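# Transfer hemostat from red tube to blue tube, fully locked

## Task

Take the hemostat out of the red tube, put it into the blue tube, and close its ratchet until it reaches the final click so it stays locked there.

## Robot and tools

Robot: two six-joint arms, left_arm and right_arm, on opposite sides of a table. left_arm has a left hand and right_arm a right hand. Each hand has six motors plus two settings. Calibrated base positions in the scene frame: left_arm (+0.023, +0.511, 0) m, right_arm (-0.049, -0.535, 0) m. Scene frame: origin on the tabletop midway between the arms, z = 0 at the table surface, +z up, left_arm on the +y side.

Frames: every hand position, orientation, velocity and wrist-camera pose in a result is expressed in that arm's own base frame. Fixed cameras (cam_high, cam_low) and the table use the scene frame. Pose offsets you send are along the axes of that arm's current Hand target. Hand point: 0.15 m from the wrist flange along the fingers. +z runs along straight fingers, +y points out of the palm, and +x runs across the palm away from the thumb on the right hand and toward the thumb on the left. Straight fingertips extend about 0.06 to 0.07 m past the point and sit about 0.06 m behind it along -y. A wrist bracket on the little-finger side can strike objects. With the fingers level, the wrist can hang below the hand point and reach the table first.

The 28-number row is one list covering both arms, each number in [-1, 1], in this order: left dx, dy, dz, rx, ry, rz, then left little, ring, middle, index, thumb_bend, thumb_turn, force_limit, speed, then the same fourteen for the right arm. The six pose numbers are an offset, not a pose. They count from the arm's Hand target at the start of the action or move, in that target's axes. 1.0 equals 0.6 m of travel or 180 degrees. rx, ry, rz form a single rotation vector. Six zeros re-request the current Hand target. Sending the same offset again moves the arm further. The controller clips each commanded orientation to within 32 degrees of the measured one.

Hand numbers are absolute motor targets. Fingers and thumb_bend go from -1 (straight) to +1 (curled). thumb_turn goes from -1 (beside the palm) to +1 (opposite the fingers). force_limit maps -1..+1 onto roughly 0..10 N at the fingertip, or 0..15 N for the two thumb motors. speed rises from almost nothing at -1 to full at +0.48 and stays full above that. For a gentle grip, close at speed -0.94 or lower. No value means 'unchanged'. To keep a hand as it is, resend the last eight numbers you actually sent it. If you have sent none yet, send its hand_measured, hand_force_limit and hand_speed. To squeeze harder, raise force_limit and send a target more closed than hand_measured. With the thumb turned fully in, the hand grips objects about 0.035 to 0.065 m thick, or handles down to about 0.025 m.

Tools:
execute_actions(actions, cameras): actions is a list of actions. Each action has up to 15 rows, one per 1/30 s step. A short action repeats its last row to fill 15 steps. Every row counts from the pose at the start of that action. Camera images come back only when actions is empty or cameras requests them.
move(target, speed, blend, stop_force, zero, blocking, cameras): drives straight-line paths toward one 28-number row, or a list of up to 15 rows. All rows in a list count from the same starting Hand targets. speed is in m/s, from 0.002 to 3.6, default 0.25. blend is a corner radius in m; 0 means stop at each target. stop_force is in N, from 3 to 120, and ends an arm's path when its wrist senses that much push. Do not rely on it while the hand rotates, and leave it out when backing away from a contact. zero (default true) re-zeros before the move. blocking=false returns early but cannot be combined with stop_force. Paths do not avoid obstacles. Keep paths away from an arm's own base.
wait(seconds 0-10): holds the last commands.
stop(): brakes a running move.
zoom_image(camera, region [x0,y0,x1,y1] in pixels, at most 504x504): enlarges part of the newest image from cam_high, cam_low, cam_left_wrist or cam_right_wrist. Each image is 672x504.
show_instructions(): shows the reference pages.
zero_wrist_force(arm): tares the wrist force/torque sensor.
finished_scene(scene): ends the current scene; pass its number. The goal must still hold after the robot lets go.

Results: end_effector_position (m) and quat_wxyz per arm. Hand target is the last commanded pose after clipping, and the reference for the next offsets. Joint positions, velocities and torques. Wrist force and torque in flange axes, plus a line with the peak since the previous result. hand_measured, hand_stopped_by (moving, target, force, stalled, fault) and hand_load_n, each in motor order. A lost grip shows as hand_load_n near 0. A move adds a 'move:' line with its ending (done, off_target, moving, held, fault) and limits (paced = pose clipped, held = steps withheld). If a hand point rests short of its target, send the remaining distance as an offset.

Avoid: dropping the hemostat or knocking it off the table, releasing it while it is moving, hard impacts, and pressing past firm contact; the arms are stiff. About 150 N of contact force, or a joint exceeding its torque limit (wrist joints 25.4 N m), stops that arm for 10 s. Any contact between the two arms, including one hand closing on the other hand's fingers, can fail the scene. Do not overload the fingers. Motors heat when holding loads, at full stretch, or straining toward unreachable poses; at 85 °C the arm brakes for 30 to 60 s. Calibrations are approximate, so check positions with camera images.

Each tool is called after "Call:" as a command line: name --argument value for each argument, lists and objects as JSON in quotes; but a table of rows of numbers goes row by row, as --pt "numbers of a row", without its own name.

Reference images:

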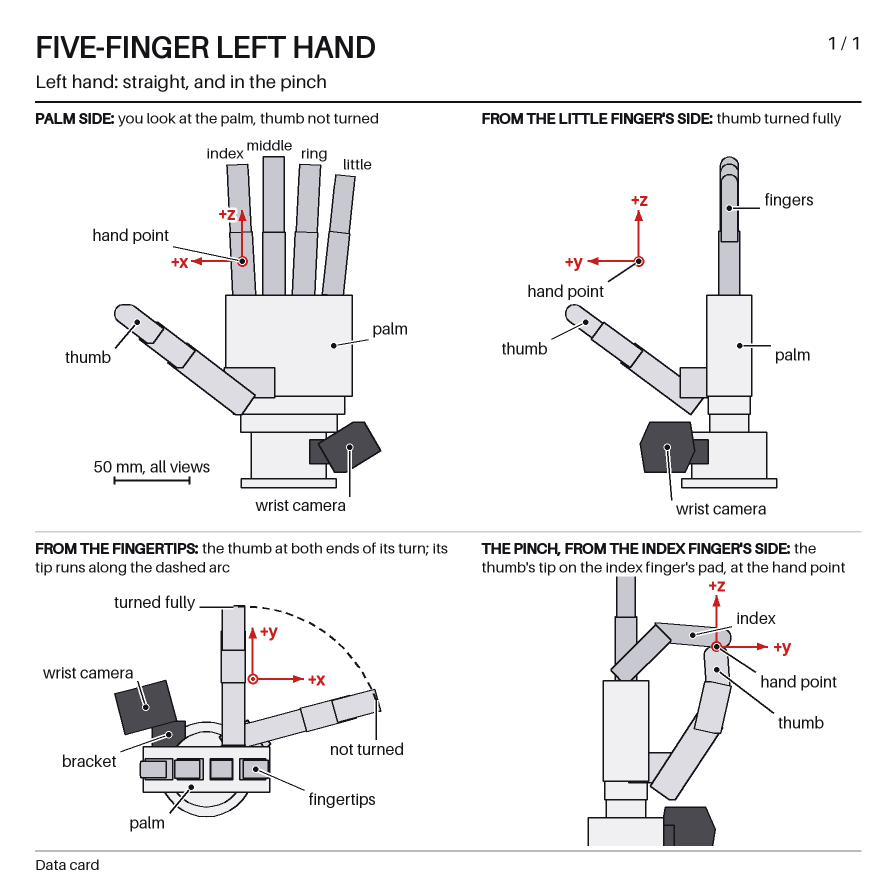

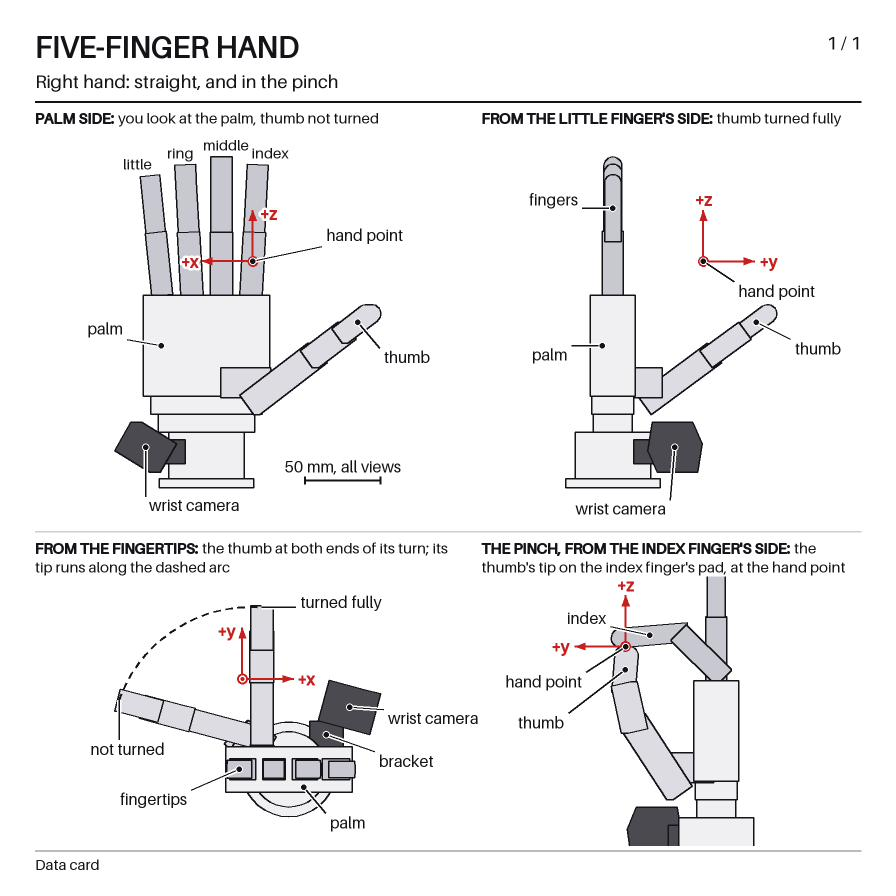

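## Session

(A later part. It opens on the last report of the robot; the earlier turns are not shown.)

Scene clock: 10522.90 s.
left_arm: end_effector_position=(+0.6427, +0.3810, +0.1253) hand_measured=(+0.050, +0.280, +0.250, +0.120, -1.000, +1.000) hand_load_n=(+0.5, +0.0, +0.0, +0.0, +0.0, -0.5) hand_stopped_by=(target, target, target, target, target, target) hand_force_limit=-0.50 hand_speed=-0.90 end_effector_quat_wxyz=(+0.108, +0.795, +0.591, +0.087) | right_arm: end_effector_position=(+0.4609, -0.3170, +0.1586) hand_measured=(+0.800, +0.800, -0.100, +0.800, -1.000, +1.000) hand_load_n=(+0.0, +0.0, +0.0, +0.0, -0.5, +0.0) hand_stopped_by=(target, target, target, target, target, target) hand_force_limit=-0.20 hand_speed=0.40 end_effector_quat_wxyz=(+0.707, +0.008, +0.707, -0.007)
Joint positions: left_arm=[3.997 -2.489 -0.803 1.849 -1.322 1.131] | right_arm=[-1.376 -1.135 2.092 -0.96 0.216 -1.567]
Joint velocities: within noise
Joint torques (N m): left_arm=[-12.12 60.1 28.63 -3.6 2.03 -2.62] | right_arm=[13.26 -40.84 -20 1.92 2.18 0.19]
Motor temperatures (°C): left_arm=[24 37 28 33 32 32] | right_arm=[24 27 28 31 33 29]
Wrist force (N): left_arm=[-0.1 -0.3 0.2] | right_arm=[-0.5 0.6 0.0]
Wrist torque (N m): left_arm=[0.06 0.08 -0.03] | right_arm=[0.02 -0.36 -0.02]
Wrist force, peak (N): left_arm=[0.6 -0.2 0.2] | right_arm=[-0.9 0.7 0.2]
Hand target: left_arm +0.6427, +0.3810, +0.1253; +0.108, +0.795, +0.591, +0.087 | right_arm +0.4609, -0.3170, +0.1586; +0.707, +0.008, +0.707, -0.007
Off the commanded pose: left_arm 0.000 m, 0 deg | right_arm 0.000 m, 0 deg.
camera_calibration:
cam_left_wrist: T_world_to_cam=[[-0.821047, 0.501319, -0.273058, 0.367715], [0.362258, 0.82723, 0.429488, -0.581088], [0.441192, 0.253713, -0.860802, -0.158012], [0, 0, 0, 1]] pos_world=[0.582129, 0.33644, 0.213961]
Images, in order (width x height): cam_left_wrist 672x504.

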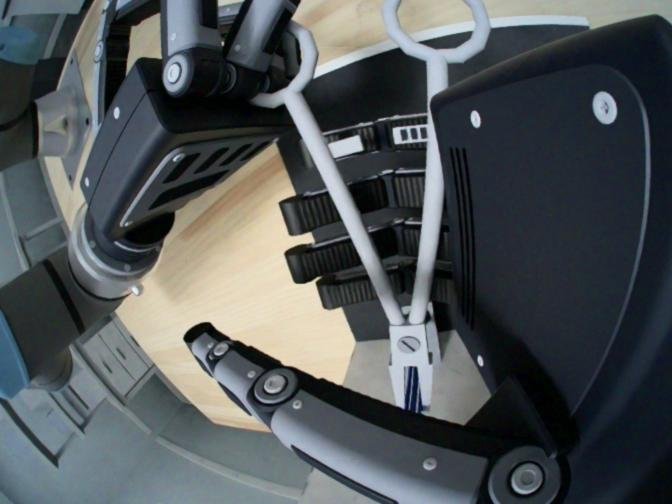

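Call:
move --target '[0.0013,0.01196,0.00343,0,0,0,0.05,0.28,0.25,0.12,-1,1,-0.5,-0.9,0,0,0,0,0,0,0.8,0.8,-0.1,0.8,-1,1,-0.2,0.4]' --speed 0.006 --stop_force 12 --cameras '["cam_left_wrist","cam_low"]'

Call:
zoom_image --camera "cam_left_wrist" --region '[240, 0, 500, 195]'

Call:
zoom_image --camera "cam_left_wrist" --region '[380, 315, 450, 425]'

Scene clock: 10580.27 s.
left_arm: end_effector_position=(+0.6446, +0.3807, +0.1253) hand_measured=(+0.050, +0.280, +0.250, +0.120, -1.000, +1.000) hand_load_n=(+0.5, +0.0, +0.0, +0.0, +0.0, +0.0) hand_stopped_by=(target, target, target, target, target, target) hand_force_limit=-0.50 hand_speed=-0.90 end_effector_quat_wxyz=(+0.108, +0.795, +0.591, +0.087) | right_arm: end_effector_position=(+0.4609, -0.3170, +0.1586) hand_measured=(+0.800, +0.800, -0.100, +0.800, -1.000, +1.000) hand_load_n=(+0.0, +0.0, +0.0, +0.0, +0.0, +0.0) hand_stopped_by=(target, target, target, target, target, target) hand_force_limit=-0.20 hand_speed=0.40 end_effector_quat_wxyz=(+0.707, +0.008, +0.707, -0.007)
Joint positions: left_arm=[3.994 -2.494 -0.794 1.846 -1.323 1.128] | right_arm=[-1.376 -1.135 2.092 -0.96 0.216 -1.567]
Joint torques (N m): left_arm=[8.69 60.56 7.28 0.69 3.72 2.27] | right_arm=[12.99 -41.5 -19.79 0.12 1.53 -0.4]
Wrist force (N): left_arm=[0.0 -9.0 -2.0] | right_arm=[-0.7 2.2 -5.9]
Wrist torque (N m): left_arm=[-0.14 -0.10 0.60] | right_arm=[0.43 -0.17 0.01]
Wrist force, peak (N): left_arm=[0.6 -14.6 -3.2] | right_arm=[-0.8 3.4 -10.0]
Hand target: left_arm +0.6446, +0.3807, +0.1253; +0.108, +0.795, +0.591, +0.087 (not the last commanded pose) | right_arm +0.4609, -0.3170, +0.1586; +0.707, +0.008, +0.707, -0.007
Off the commanded pose: left_arm 0.006 m, 0 deg | right_arm 0.000 m, 0 deg.
move: contact (left_arm)
camera_calibration:
cam_left_wrist: T_world_to_cam=[[-0.821067, 0.501274, -0.273081, 0.369402], [0.362213, 0.827257, 0.429473, -0.581514], [0.441192, 0.253712, -0.860802, -0.158644], [0, 0, 0, 1]] pos_world=[0.583929, 0.33614, 0.214061]
Images, in order (width x height): cam_low 672x504, cam_left_wrist 672x504.

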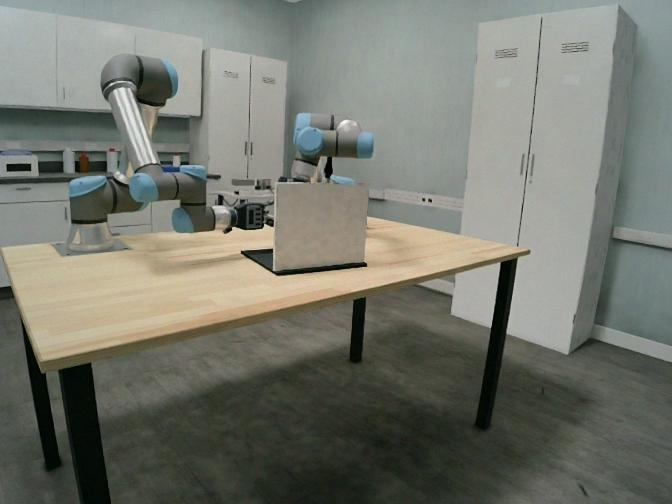

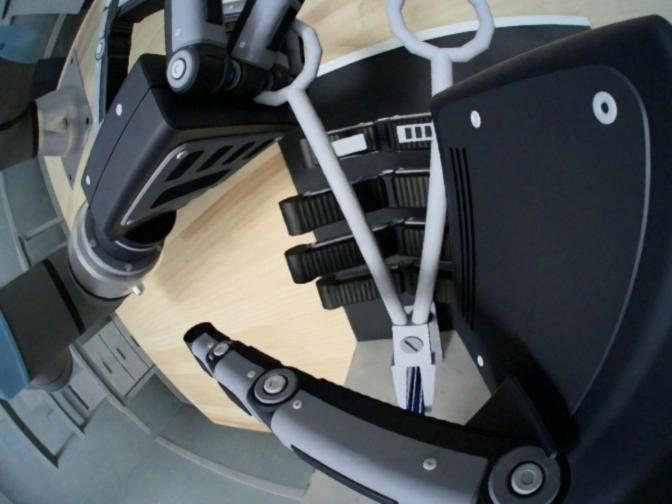

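Scaled by 1.938 from the camera's 672x504 image, which has a finer 960x720 frame.

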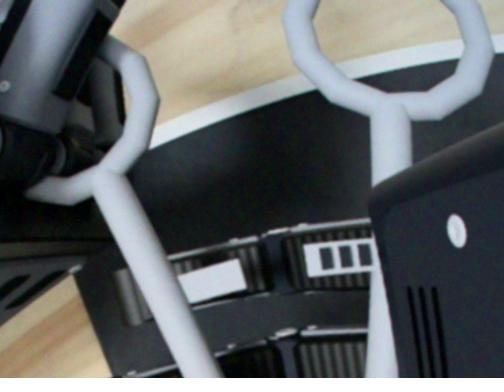

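Scaled by 4.582 from the camera's 672x504 image, which has a finer 960x720 frame.

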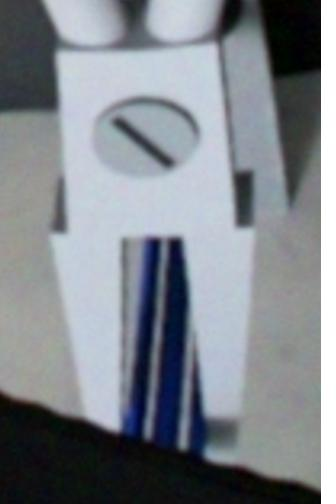

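Call:
move --target '[0.0013,0.01196,0.00343,0,0,0,0.05,0.28,0.25,0.12,-1,1,-0.5,-0.9,0,0,0,0,0,0,0.8,0.8,-0.1,0.8,-1,1,-0.2,0.4]' --speed 0.006 --stop_force 20 --cameras '["cam_left_wrist","cam_low"]'

Call:
zoom_image --camera "cam_left_wrist" --region '[240, 0, 500, 195]'

Call:
zoom_image --camera "cam_left_wrist" --region '[380, 315, 450, 425]'

Scene clock: 10617.83 s.
left_arm: end_effector_position=(+0.6460, +0.3805, +0.1253) hand_measured=(+0.050, +0.280, +0.250, +0.120, -1.000, +1.000) hand_load_n=(+0.5, +0.0, +0.0, +0.0, +0.0, +0.0) hand_stopped_by=(target, target, target, target, target, target) hand_force_limit=-0.50 hand_speed=-0.90 end_effector_quat_wxyz=(+0.108, +0.795, +0.591, +0.087) | right_arm: end_effector_position=(+0.4609, -0.3170, +0.1586) hand_measured=(+0.800, +0.800, -0.100, +0.800, -1.000, +1.000) hand_load_n=(+0.0, +0.0, +0.0, +0.0, +0.0, +0.0) hand_stopped_by=(target, target, target, target, target, target) hand_force_limit=-0.20 hand_speed=0.40 end_effector_quat_wxyz=(+0.707, +0.008, +0.707, -0.007)
Joint positions: left_arm=[3.992 -2.497 -0.788 1.843 -1.323 1.126] | right_arm=[-1.376 -1.135 2.092 -0.96 0.216 -1.567]
Joint torques (N m): left_arm=[1.7 60.36 9.75 2.48 6.91 1.6] | right_arm=[13.23 -38.46 -18.97 -2.79 1.27 -0.32]
Wrist force (N): left_arm=[-1.0 -25.6 -5.8] | right_arm=[-0.6 4.0 -18.8]
Wrist torque (N m): left_arm=[-0.45 -0.37 1.60] | right_arm=[1.26 0.21 0.07]
Wrist force, peak (N): left_arm=[1.5 -31.4 -7.2] | right_arm=[-0.9 6.8 -23.8]
Hand target: left_arm +0.6460, +0.3805, +0.1253; +0.108, +0.795, +0.591, +0.087 (not the last commanded pose) | right_arm +0.4609, -0.3170, +0.1586; +0.707, +0.008, +0.707, -0.007
Off the commanded pose: left_arm 0.006 m, 0 deg | right_arm 0.000 m, 0 deg.
move: contact (left_arm)
camera_calibration:
cam_left_wrist: T_world_to_cam=[[-0.821232, 0.501097, -0.272911, 0.370854], [0.362063, 0.8273, 0.429516, -0.581828], [0.441009, 0.253921, -0.860834, -0.15921], [0, 0, 0, 1]] pos_world=[0.585428, 0.335939, 0.214062]
Images, in order (width x height): cam_low 672x504, cam_left_wrist 672x504.

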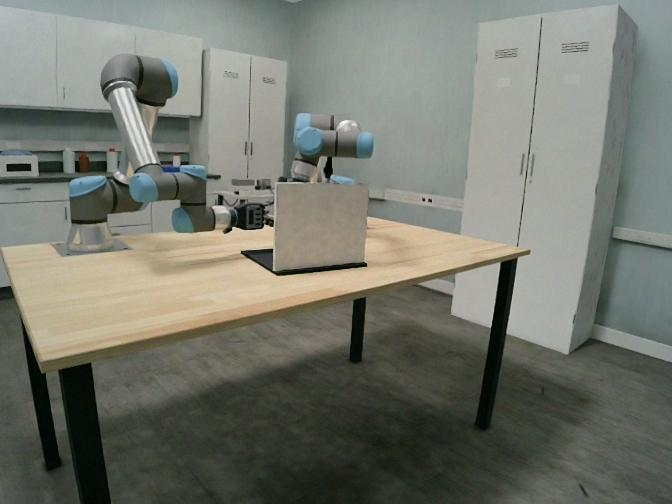

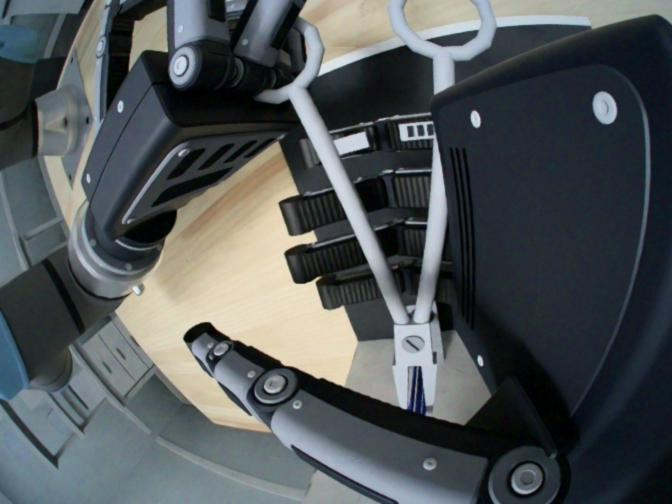

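Scaled by 1.938 from the camera's 672x504 image, which has a finer 960x720 frame.

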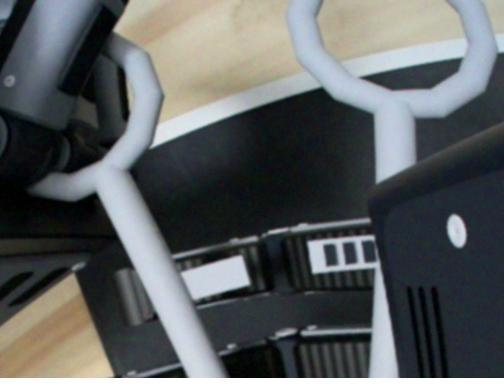

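Scaled by 4.582 from the camera's 672x504 image, which has a finer 960x720 frame.

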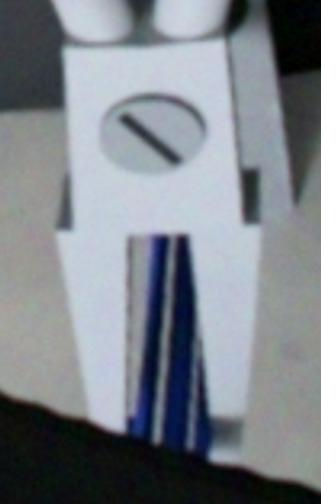

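Call:
move --target '[0.0018,0.01675,0.0048,0,0,0,0.05,0.28,0.25,0.12,-1,1,-0.5,-0.9,0,0,0,0,0,0,0.8,0.8,-0.1,0.8,-1,1,-0.2,0.4]' --speed 0.006 --stop_force 42 --cameras '["cam_left_wrist","cam_low"]'

Call:
zoom_image --camera "cam_left_wrist" --region '[240, 0, 500, 195]'

Call:
zoom_image --camera "cam_left_wrist" --region '[380, 315, 450, 425]'

Scene clock: 10892.43 s.
left_arm: end_effector_position=(+0.6506, +0.3843, +0.1222) hand_measured=(+0.050, +0.280, +0.250, +0.120, -1.000, +1.000) hand_load_n=(+1.0, +0.0, +0.0, +0.0, +0.0, +0.0) hand_stopped_by=(target, target, target, target, target, target) hand_force_limit=-0.50 hand_speed=-0.90 end_effector_quat_wxyz=(+0.091, +0.795, +0.593, +0.084) | right_arm: end_effector_position=(+0.4609, -0.3170, +0.1586) hand_measured=(+0.800, +0.800, -0.100, +0.800, -1.000, +1.000) hand_load_n=(+0.0, +0.0, +0.0, +0.0, +0.0, +0.0) hand_stopped_by=(target, target, target, target, target, target) hand_force_limit=-0.20 hand_speed=0.40 end_effector_quat_wxyz=(+0.707, +0.008, +0.707, -0.007)
Joint positions: left_arm=[3.978 -2.521 -0.741 1.824 -1.36 1.111] | right_arm=[-1.376 -1.135 2.092 -0.96 0.216 -1.567]
Joint torques (N m): left_arm=[-25.26 59.92 17.5 5.86 11.29 -1.57] | right_arm=[13.63 -35.8 -19.74 -2.58 0.14 0.45]
Wrist force (N): left_arm=[-9.3 -65.1 -14.3] | right_arm=[-1.3 4.8 -49.5]
Wrist torque (N m): left_arm=[-0.60 -0.86 3.86] | right_arm=[3.04 1.29 -0.03]
Wrist force, peak (N): left_arm=[-9.8 -65.6 -14.9] | right_arm=[-0.8 10.2 -50.8]
Hand target: left_arm +0.6564, +0.3786, +0.1253; +0.108, +0.795, +0.591, +0.087 | right_arm +0.4609, -0.3170, +0.1586; +0.707, +0.008, +0.707, -0.007
Off the commanded pose: left_arm 0.009 m, 2 deg | right_arm 0.000 m, 0 deg.
move: off_target (left_arm)
camera_calibration:
cam_left_wrist: T_world_to_cam=[[-0.830123, 0.503217, -0.240142, 0.372843], [0.369398, 0.818948, 0.439169, -0.588041], [0.417661, 0.275857, -0.865715, -0.157548], [0, 0, 0, 1]] pos_world=[0.592529, 0.337415, 0.211393]
Images, in order (width x height): cam_low 672x504, cam_left_wrist 672x504.

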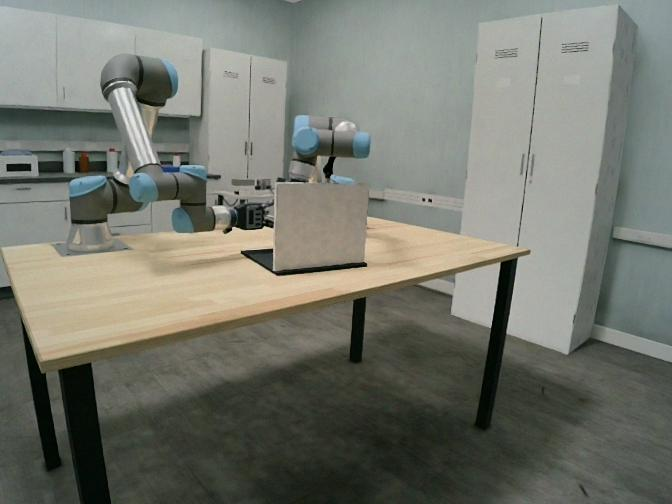

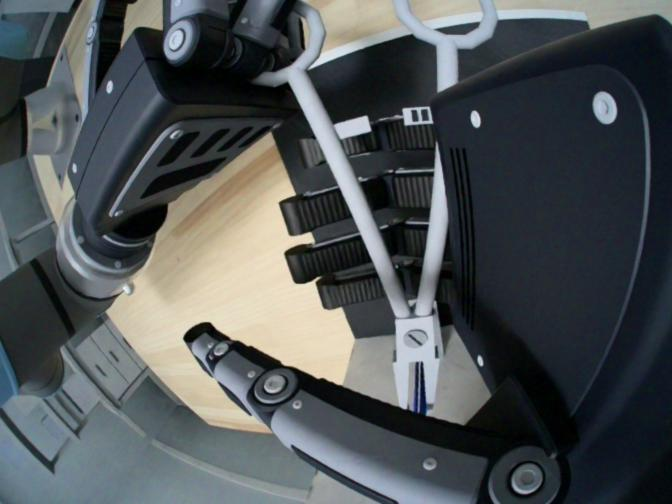

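Scaled by 1.938 from the camera's 672x504 image, which has a finer 960x720 frame.

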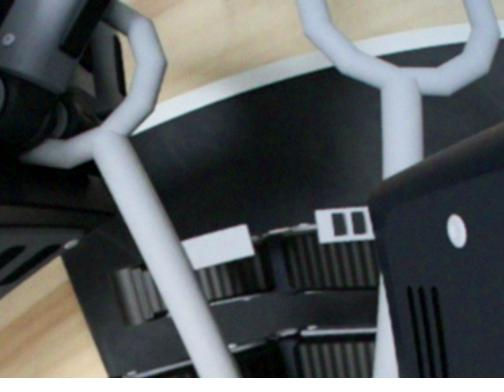

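Scaled by 4.582 from the camera's 672x504 image, which has a finer 960x720 frame.

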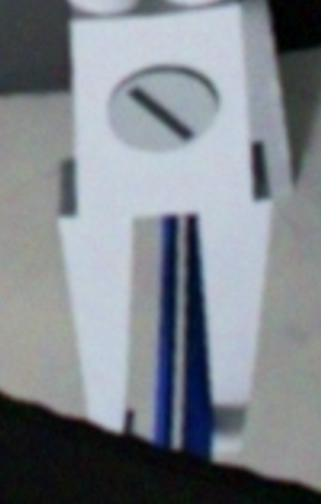

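Call:
move --target '[-0.0027,-0.0251,-0.0072,0,0,0,0.05,0.28,0.25,0.12,-1,1,-0.5,-0.9,0,0,0,0,0,0,0.8,0.8,-0.1,0.8,-1,1,-0.2,0.4]' --speed 0.01 --cameras '["cam_left_wrist","cam_low","cam_high"]'

Call:
zoom_image --camera "cam_left_wrist" --region '[240, 0, 500, 195]'

Call:
zoom_image --camera "cam_left_wrist" --region '[380, 315, 450, 425]'

Call:
zoom_image --camera "cam_high" --region '[280, 230, 345, 300]'

Scene clock: 10911.30 s.
left_arm: end_effector_position=(+0.6408, +0.3815, +0.1253) hand_measured=(+0.050, +0.280, +0.250, +0.120, -1.000, +1.000) hand_load_n=(+0.0, +0.0, +0.0, +0.0, +0.0, +0.0) hand_stopped_by=(target, target, target, target, target, target) hand_force_limit=-0.50 hand_speed=-0.90 end_effector_quat_wxyz=(+0.108, +0.795, +0.591, +0.087) | right_arm: end_effector_position=(+0.4609, -0.3170, +0.1586) hand_measured=(+0.800, +0.800, -0.100, +0.800, -1.000, +1.000) hand_load_n=(+0.0, +0.0, +0.0, +0.0, +0.0, +0.0) hand_stopped_by=(target, target, target, target, target, target) hand_force_limit=-0.20 hand_speed=0.40 end_effector_quat_wxyz=(+0.707, +0.008, +0.707, -0.007)
Joint positions: left_arm=[3.999 -2.485 -0.81 1.852 -1.322 1.133] | right_arm=[-1.375 -1.135 2.092 -0.96 0.216 -1.567]
Joint torques (N m): left_arm=[0.07 47.24 27.84 -1.77 1.91 0.62] | right_arm=[12.95 -35.76 -17.83 -2.63 -0.33 0.79]
Wrist force (N): left_arm=[-0.2 0.5 -0.6] | right_arm=[0.4 0.2 0.6]
Wrist torque (N m): left_arm=[0.13 0.04 -0.09] | right_arm=[-0.04 -0.35 0.00]
Wrist force, peak (N): left_arm=[-8.9 -64.8 -14.5] | right_arm=[-1.4 4.8 -49.2]
Hand target: left_arm +0.6409, +0.3815, +0.1253; +0.108, +0.795, +0.591, +0.087 | right_arm +0.4609, -0.3170, +0.1586; +0.707, +0.008, +0.707, -0.007
Off the commanded pose: left_arm 0.000 m, 0 deg | right_arm 0.000 m, 0 deg.
move: done
camera_calibration:
cam_left_wrist: T_world_to_cam=[[-0.821232, 0.501097, -0.272911, 0.365923], [0.362063, 0.8273, 0.429516, -0.580776], [0.441009, 0.253921, -0.860834, -0.157238], [0, 0, 0, 1]] pos_world=[0.580128, 0.337039, 0.213962]
Images, in order (width x height): cam_high 672x504, cam_low 672x504, cam_left_wrist 672x504.

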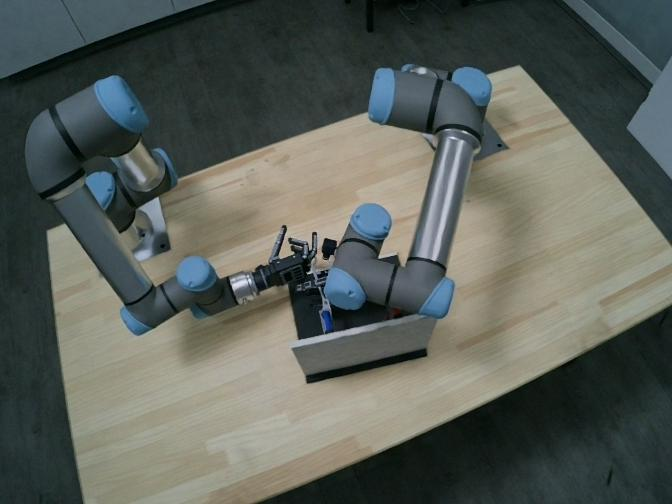

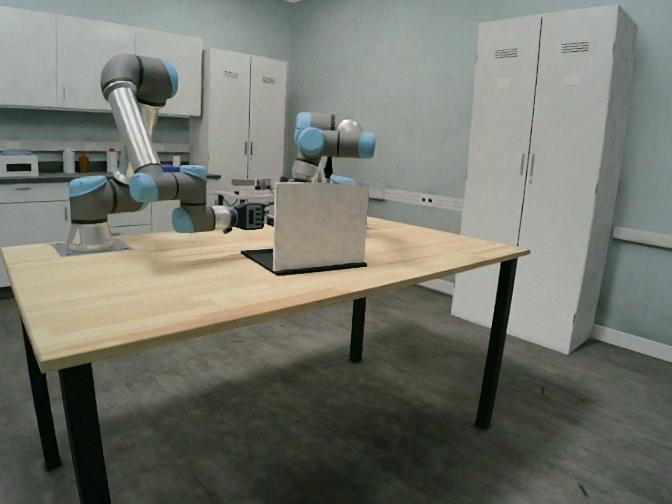

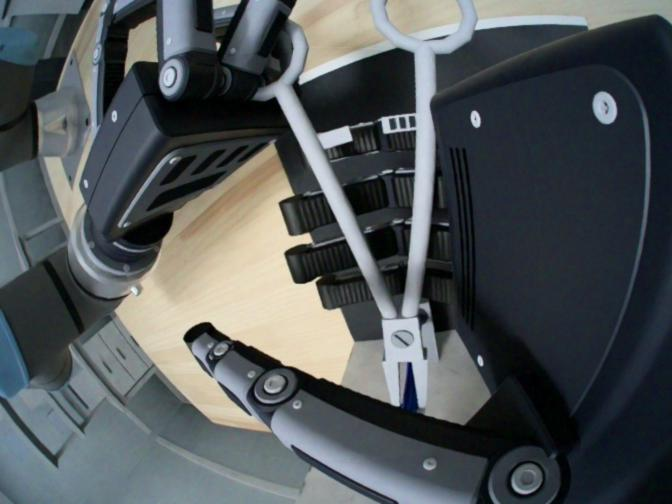

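Scaled by 1.938 from the camera's 672x504 image, which has a finer 960x720 frame.

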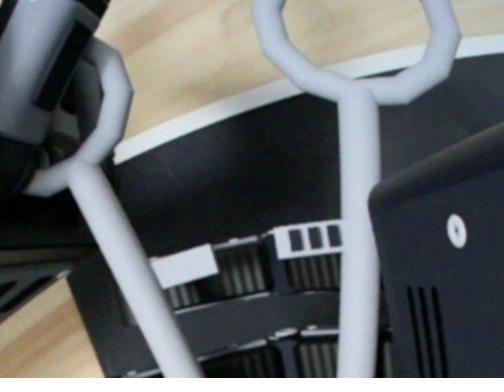

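Scaled by 4.582 from the camera's 672x504 image, which has a finer 960x720 frame.

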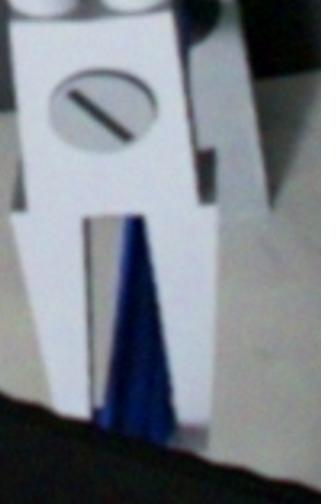

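Scaled by 7.200 from the camera's 672x504 image, which has a finer 960x720 frame.

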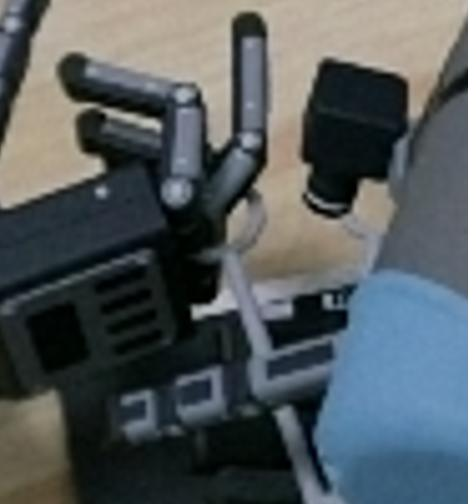

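Call:
move --target '[0,0,0,0,0,0,-1,-1,-1,-1,-1,1,-0.5,-0.7,0,0,0,0,0,0,0.8,0.8,-0.1,0.8,-1,1,-0.2,0.4]' --speed 0.01 --cameras '["cam_left_wrist","cam_low","cam_high"]'

Call:
zoom_image --camera "cam_left_wrist" --region '[240, 0, 500, 195]'

Call:
zoom_image --camera "cam_low" --region '[235, 188, 280, 232]'

Scene clock: 11054.37 s.
left_arm: end_effector_position=(+0.6409, +0.3815, +0.1253) hand_measured=(-1.000, -1.000, -1.000, -1.000, -1.000, +1.000) hand_load_n=(+0.0, +0.0, +0.0, +0.0, +0.0, +0.0) hand_stopped_by=(target, target, target, target, target, target) hand_force_limit=-0.50 hand_speed=-0.70 end_effector_quat_wxyz=(+0.108, +0.795, +0.591, +0.087) | right_arm: end_effector_position=(+0.4609, -0.3170, +0.1586) hand_measured=(+0.800, +0.800, -0.100, +0.800, -1.000, +1.000) hand_load_n=(+0.0, +0.0, +0.0, +0.0, +0.0, -0.5) hand_stopped_by=(target, target, target, target, target, target) hand_force_limit=-0.20 hand_speed=0.40 end_effector_quat_wxyz=(+0.707, +0.008, +0.707, -0.007)
Joint positions: left_arm=[3.999 -2.486 -0.81 1.852 -1.322 1.133] | right_arm=[-1.375 -1.135 2.092 -0.96 0.216 -1.567]
Joint torques (N m): left_arm=[-13.04 44.98 25.61 -3.12 -0.5 -2.6] | right_arm=[3.04 -34.88 -18.07 -0.65 -0.97 1.39]
Wrist force (N): left_arm=[-0.3 0.5 -0.6] | right_arm=[0.3 0.1 0.7]
Wrist torque (N m): left_arm=[0.10 0.05 -0.09] | right_arm=[-0.06 -0.34 -0.01]
Wrist force, peak (N): left_arm=[-0.4 0.8 -1.1] | right_arm=[0.3 0.3 0.9]
Hand target: left_arm +0.6409, +0.3815, +0.1253; +0.108, +0.795, +0.591, +0.087 | right_arm +0.4609, -0.3170, +0.1586; +0.707, +0.008, +0.707, -0.007
Off the commanded pose: left_arm 0.000 m, 0 deg | right_arm 0.000 m, 0 deg.
move: done
camera_calibration:
cam_left_wrist: T_world_to_cam=[[-0.821232, 0.501097, -0.272911, 0.366082], [0.362063, 0.8273, 0.429516, -0.580772], [0.441009, 0.253921, -0.860834, -0.15717], [0, 0, 0, 1]] pos_world=[0.580228, 0.336939, 0.214062]
Images, in order (width x height): cam_high 672x504, cam_low 672x504, cam_left_wrist 672x504.

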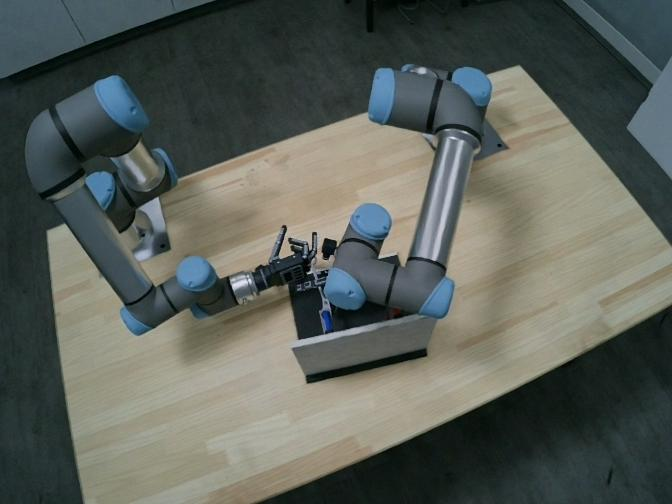

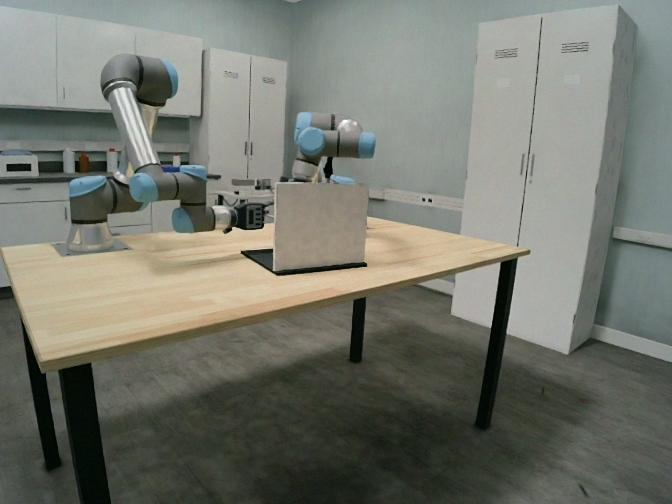

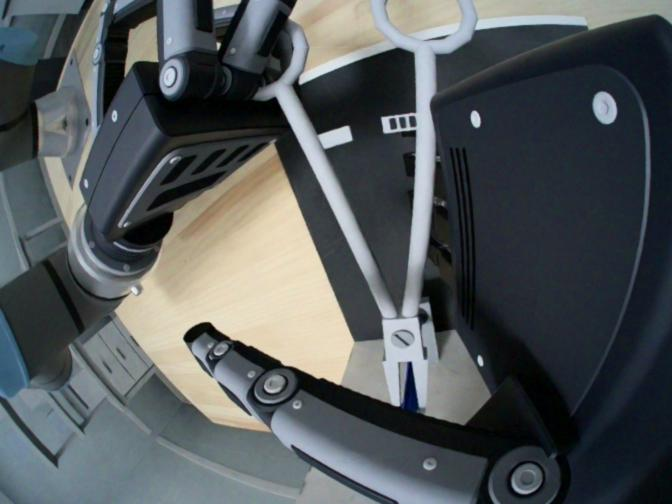

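Scaled by 1.938 from the camera's 672x504 image, which has a finer 960x720 frame.

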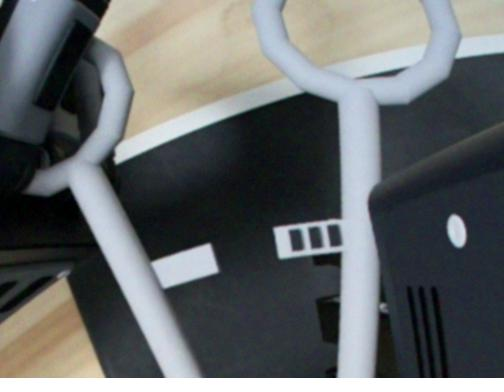

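Scaled by 11.200 from the camera's 672x504 image, which has a finer 960x720 frame.

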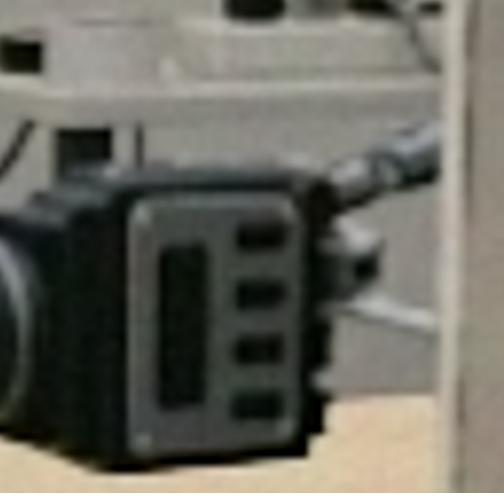

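Call:
move --target '[-0.0077,-0.0718,-0.0206,0,0,0,-1,-1,-1,-1,-1,1,-0.5,-0.7,0,0,0,0,0,0,0.8,0.8,-0.1,0.8,-1,1,-0.2,0.4]' --speed 0.03 --cameras '["cam_left_wrist","cam_low","cam_high"]'

Call:
zoom_image --camera "cam_high" --region '[270, 230, 350, 340]'

Call:
zoom_image --camera "cam_low" --region '[235, 188, 280, 232]'

Scene clock: 11066.63 s.
left_arm: end_effector_position=(+0.5965, +0.3900, +0.1253) hand_measured=(-1.000, -1.000, -1.000, -1.000, -1.000, +1.000) hand_load_n=(+0.5, +0.0, +0.0, +0.0, +0.0, +0.0) hand_stopped_by=(target, target, target, target, target, target) hand_force_limit=-0.50 hand_speed=-0.70 end_effector_quat_wxyz=(+0.108, +0.795, +0.591, +0.087) end_effector_velocity=(+0.002, +0.000, +0.000) end_effector_angular_velocity=(+0.001, +0.000, +0.001) | right_arm: end_effector_position=(+0.4609, -0.3170, +0.1586) hand_measured=(+0.800, +0.800, -0.100, +0.800, -1.000, +1.000) hand_load_n=(+0.0, +0.0, -0.5, +0.0, +0.0, +0.0) hand_stopped_by=(target, target, target, target, target, target) hand_force_limit=-0.20 hand_speed=0.40 end_effector_quat_wxyz=(+0.707, +0.008, +0.707, -0.007)
Joint positions: left_arm=[4.064 -2.398 -0.976 1.913 -1.314 1.2] | right_arm=[-1.375 -1.135 2.092 -0.96 0.216 -1.567]
Joint velocities: left_arm=[-0.003 -0.003 0.005 -0.001 -0.001 -0.004] | right_arm=[within noise]
Joint torques (N m): left_arm=[-12.94 41.18 28.4 -4 1.35 -2.66] | right_arm=[-5.24 -31.86 -16.65 0.96 -1.84 2.05]
Wrist force (N): left_arm=[-0.5 0.7 -0.9] | right_arm=[0.4 0.1 0.6]
Wrist torque (N m): left_arm=[0.15 0.04 -0.14] | right_arm=[-0.06 -0.34 -0.01]
Wrist force, peak (N): left_arm=[-0.3 1.0 -0.9] | right_arm=[0.5 0.3 0.8]
Hand target: left_arm +0.5966, +0.3899, +0.1253; +0.108, +0.795, +0.591, +0.087 | right_arm +0.4609, -0.3170, +0.1586; +0.707, +0.008, +0.707, -0.007
Off the commanded pose: left_arm 0.000 m, 0 deg | right_arm 0.000 m, 0 deg.
move: done
camera_calibration:
cam_left_wrist: T_world_to_cam=[[-0.82119, 0.501185, -0.272874, 0.325382], [0.362041, 0.827186, 0.429756, -0.571765], [0.441105, 0.254119, -0.860726, -0.139935], [0, 0, 0, 1]] pos_world=[0.535928, 0.345439, 0.214062]
Images, in order (width x height): cam_high 672x504, cam_low 672x504, cam_left_wrist 672x504.

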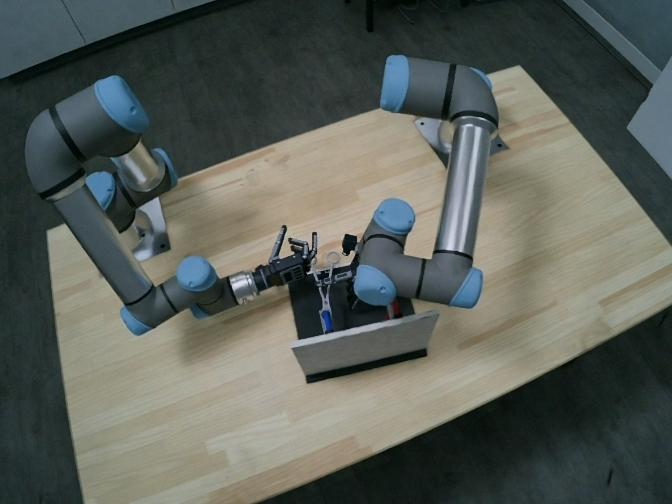

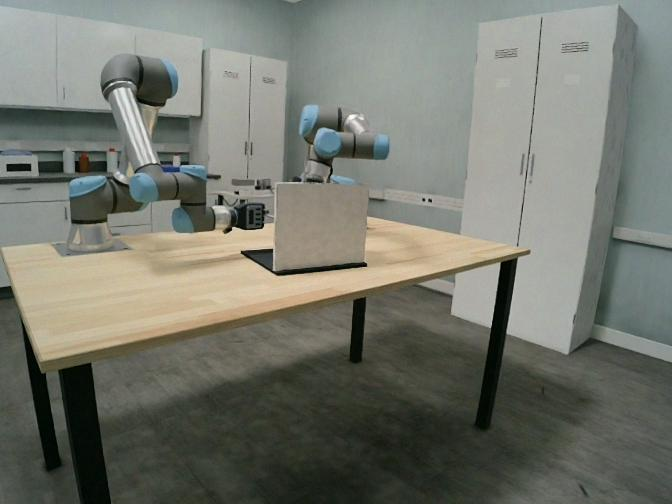

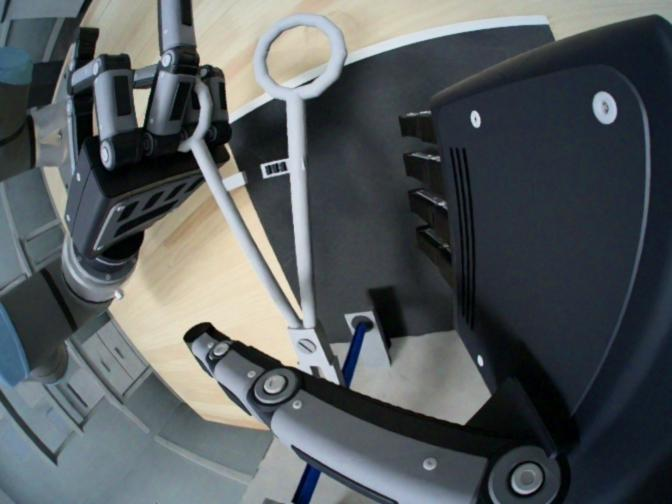

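Scaled by 4.582 from the camera's 672x504 image, which has a finer 960x720 frame.

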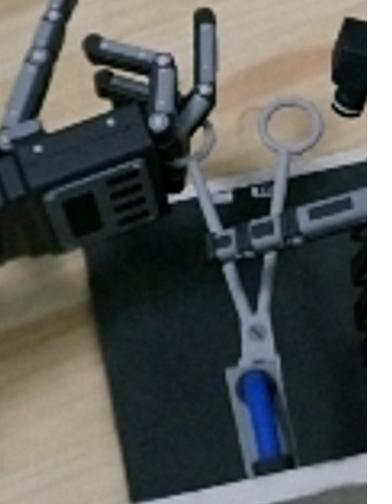

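Scaled by 11.200 from the camera's 672x504 image, which has a finer 960x720 frame.

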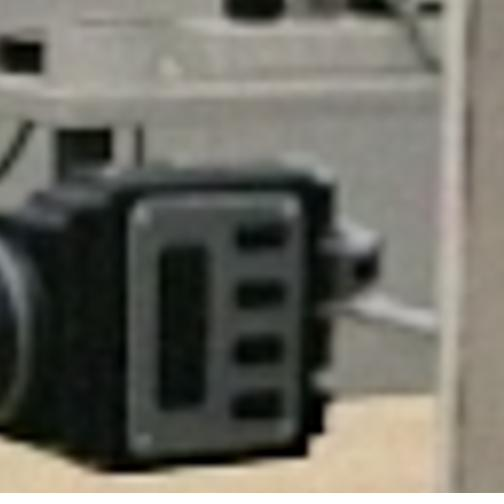

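Call:
move --target '[-0.0772,-0.0113,-0.0042,0,0,0,-1,-1,-1,-1,-1,1,-0.5,-0.7,0,0,0,0,0,0,0.8,0.8,-0.1,0.8,-1,1,-0.2,0.4]' --speed 0.04 --cameras '["cam_left_wrist"]'

Call:
move --target '[0,0,0,0,0,0,-1,-1,-1,-1,-1,-1,-0.5,-0.5,0,0,0,0,0,0,0.8,0.8,-0.1,0.8,-1,1,-0.2,0.4]' --speed 0.04 --cameras '["cam_left_wrist","cam_high"]'

Scene clock: 11160.00 s.
left_arm: end_effector_position=(+0.5765, +0.3475, +0.1254) hand_measured=(-1.000, -1.000, -1.000, -1.000, -1.000, +1.000) hand_load_n=(+0.0, +0.0, +0.0, +0.0, -0.5, +0.0) hand_stopped_by=(target, target, target, target, target, target) hand_force_limit=-0.50 hand_speed=-0.70 end_effector_quat_wxyz=(+0.108, +0.795, +0.591, +0.087) | right_arm: end_effector_position=(+0.4609, -0.3170, +0.1586) hand_measured=(+0.800, +0.800, -0.100, +0.800, -1.000, +1.000) hand_load_n=(+0.0, +0.0, +0.0, +0.0, +0.0, +0.0) hand_stopped_by=(target, target, target, target, target, target) hand_force_limit=-0.20 hand_speed=0.40 end_effector_quat_wxyz=(+0.707, +0.008, +0.707, -0.007)
Joint positions: left_arm=[4.047 -2.285 -1.175 2.005 -1.316 1.182] | right_arm=[-1.376 -1.135 2.092 -0.96 0.216 -1.567]
Joint torques (N m): left_arm=[4.14 37.33 27.55 -4.17 -0.97 0.23] | right_arm=[-11.74 -29.56 -16.84 1.51 -1.65 2.32]
Wrist force (N): left_arm=[-0.5 0.6 -0.8] | right_arm=[0.3 0.1 0.5]
Wrist torque (N m): left_arm=[0.11 0.05 -0.09] | right_arm=[-0.05 -0.33 -0.01]
Wrist force, peak (N): left_arm=[0.0 0.9 -1.2] | right_arm=[0.4 0.2 0.8]
Hand target: left_arm +0.5765, +0.3476, +0.1254; +0.108, +0.795, +0.591, +0.087 | right_arm +0.4609, -0.3170, +0.1586; +0.707, +0.008, +0.707, -0.007
Off the commanded pose: left_arm 0.000 m, 0 deg | right_arm 0.000 m, 0 deg.
move: done
camera_calibration:
cam_left_wrist: T_world_to_cam=[[-0.821236, 0.501125, -0.272847, 0.330294], [0.362068, 0.827254, 0.429601, -0.52937], [0.440998, 0.254015, -0.860812, -0.120207], [0, 0, 0, 1]] pos_world=[0.515928, 0.302939, 0.214062]
Images, in order (width x height): cam_left_wrist 672x504.

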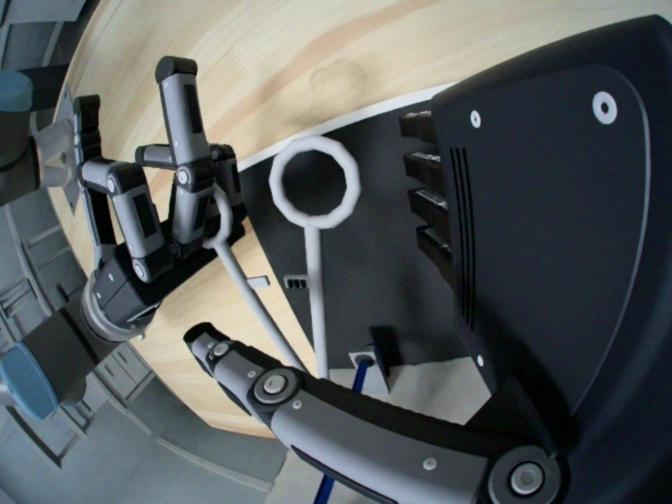

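Scene clock: 11162.33 s.
left_arm: end_effector_position=(+0.5765, +0.3476, +0.1254) hand_measured=(-1.000, -1.000, -1.000, -1.000, -1.000, -1.000) hand_load_n=(+0.0, +0.0, +0.0, +0.0, +0.0, +0.0) hand_stopped_by=(target, target, target, target, target, target) hand_force_limit=-0.50 hand_speed=-0.50 end_effector_quat_wxyz=(+0.108, +0.795, +0.591, +0.087) | right_arm: end_effector_position=(+0.4609, -0.3170, +0.1586) hand_measured=(+0.800, +0.800, -0.100, +0.800, -1.000, +1.000) hand_load_n=(+0.0, +0.0, +0.0, +0.0, +0.0, +0.0) hand_stopped_by=(target, target, target, target, target, target) hand_force_limit=-0.20 hand_speed=0.40 end_effector_quat_wxyz=(+0.707, +0.008, +0.707, -0.007)
Joint positions: left_arm=[4.047 -2.285 -1.175 2.005 -1.316 1.182] | right_arm=[-1.376 -1.135 2.092 -0.96 0.216 -1.567]
Joint torques (N m): left_arm=[11.94 37.75 27.03 -3.71 0.91 2.55] | right_arm=[-10.47 -28.88 -16.57 1.47 -1.59 2.56]
Wrist force (N): left_arm=[-0.4 0.6 -0.8] | right_arm=[0.5 0.2 0.4]
Wrist torque (N m): left_arm=[0.10 0.02 -0.09] | right_arm=[-0.03 -0.35 0.00]
Wrist force, peak (N): left_arm=[-0.8 0.8 -1.1] | right_arm=[0.3 0.3 0.8]
Hand target: left_arm +0.5765, +0.3476, +0.1254; +0.108, +0.795, +0.591, +0.087 | right_arm +0.4609, -0.3170, +0.1586; +0.707, +0.008, +0.707, -0.007
Off the commanded pose: left_arm 0.000 m, 0 deg | right_arm 0.000 m, 0 deg.
move: done
camera_calibration:
cam_left_wrist: T_world_to_cam=[[-0.821232, 0.501097, -0.272911, 0.330182], [0.362063, 0.8273, 0.429516, -0.52941], [0.441009, 0.253921, -0.860834, -0.120161], [0, 0, 0, 1]] pos_world=[0.515828, 0.303039, 0.214062]
Images, in order (width x height): cam_high 672x504, cam_left_wrist 672x504.

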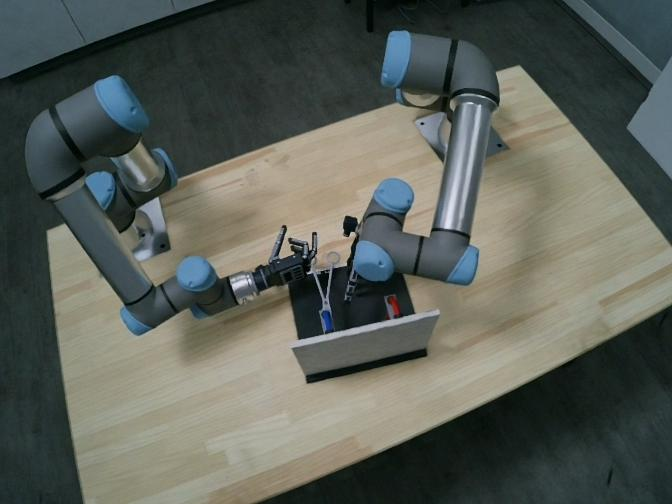

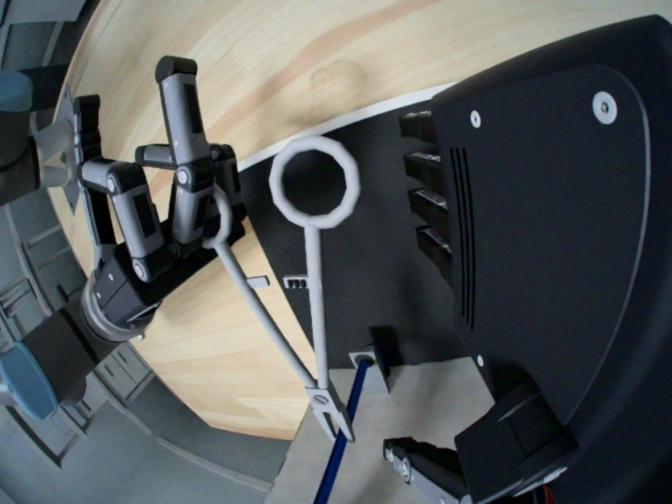

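Call:
zoom_image --camera "cam_left_wrist" --region '[290, 340, 390, 470]'

Call:
zoom_image --camera "cam_high" --region '[300, 245, 350, 340]'

Scaled by 3.877 from the camera's 672x504 image, which has a finer 960x720 frame.

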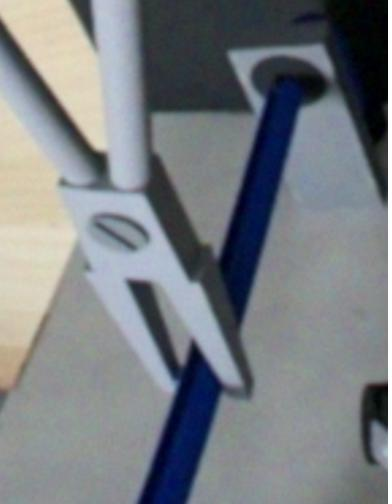

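Scaled by 5.305 from the camera's 672x504 image, which has a finer 960x720 frame.

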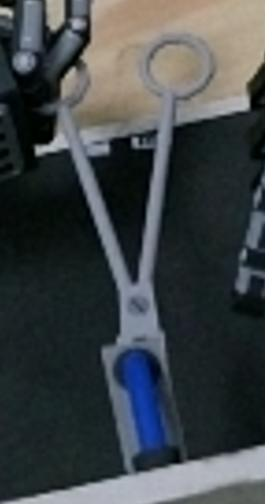

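Call:
zoom_image --camera "cam_left_wrist" --region '[200, 180, 370, 330]'

Call:
zoom_image --camera "cam_high" --region '[308, 245, 345, 285]'

Scaled by 2.965 from the camera's 672x504 image, which has a finer 960x720 frame.

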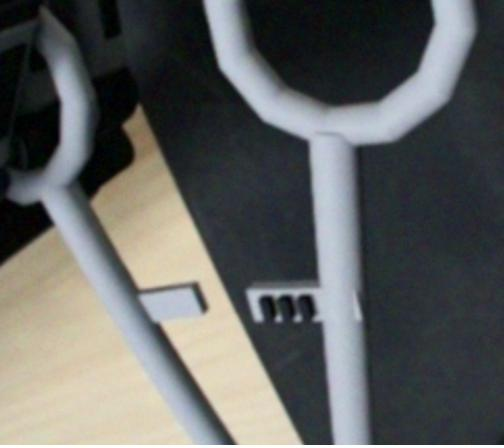

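Scaled by 12.600 from the camera's 672x504 image, which has a finer 960x720 frame.

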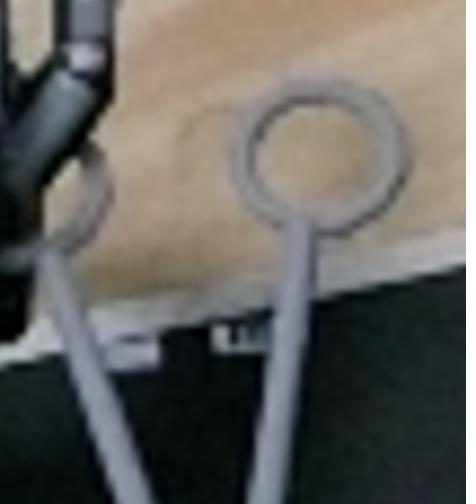

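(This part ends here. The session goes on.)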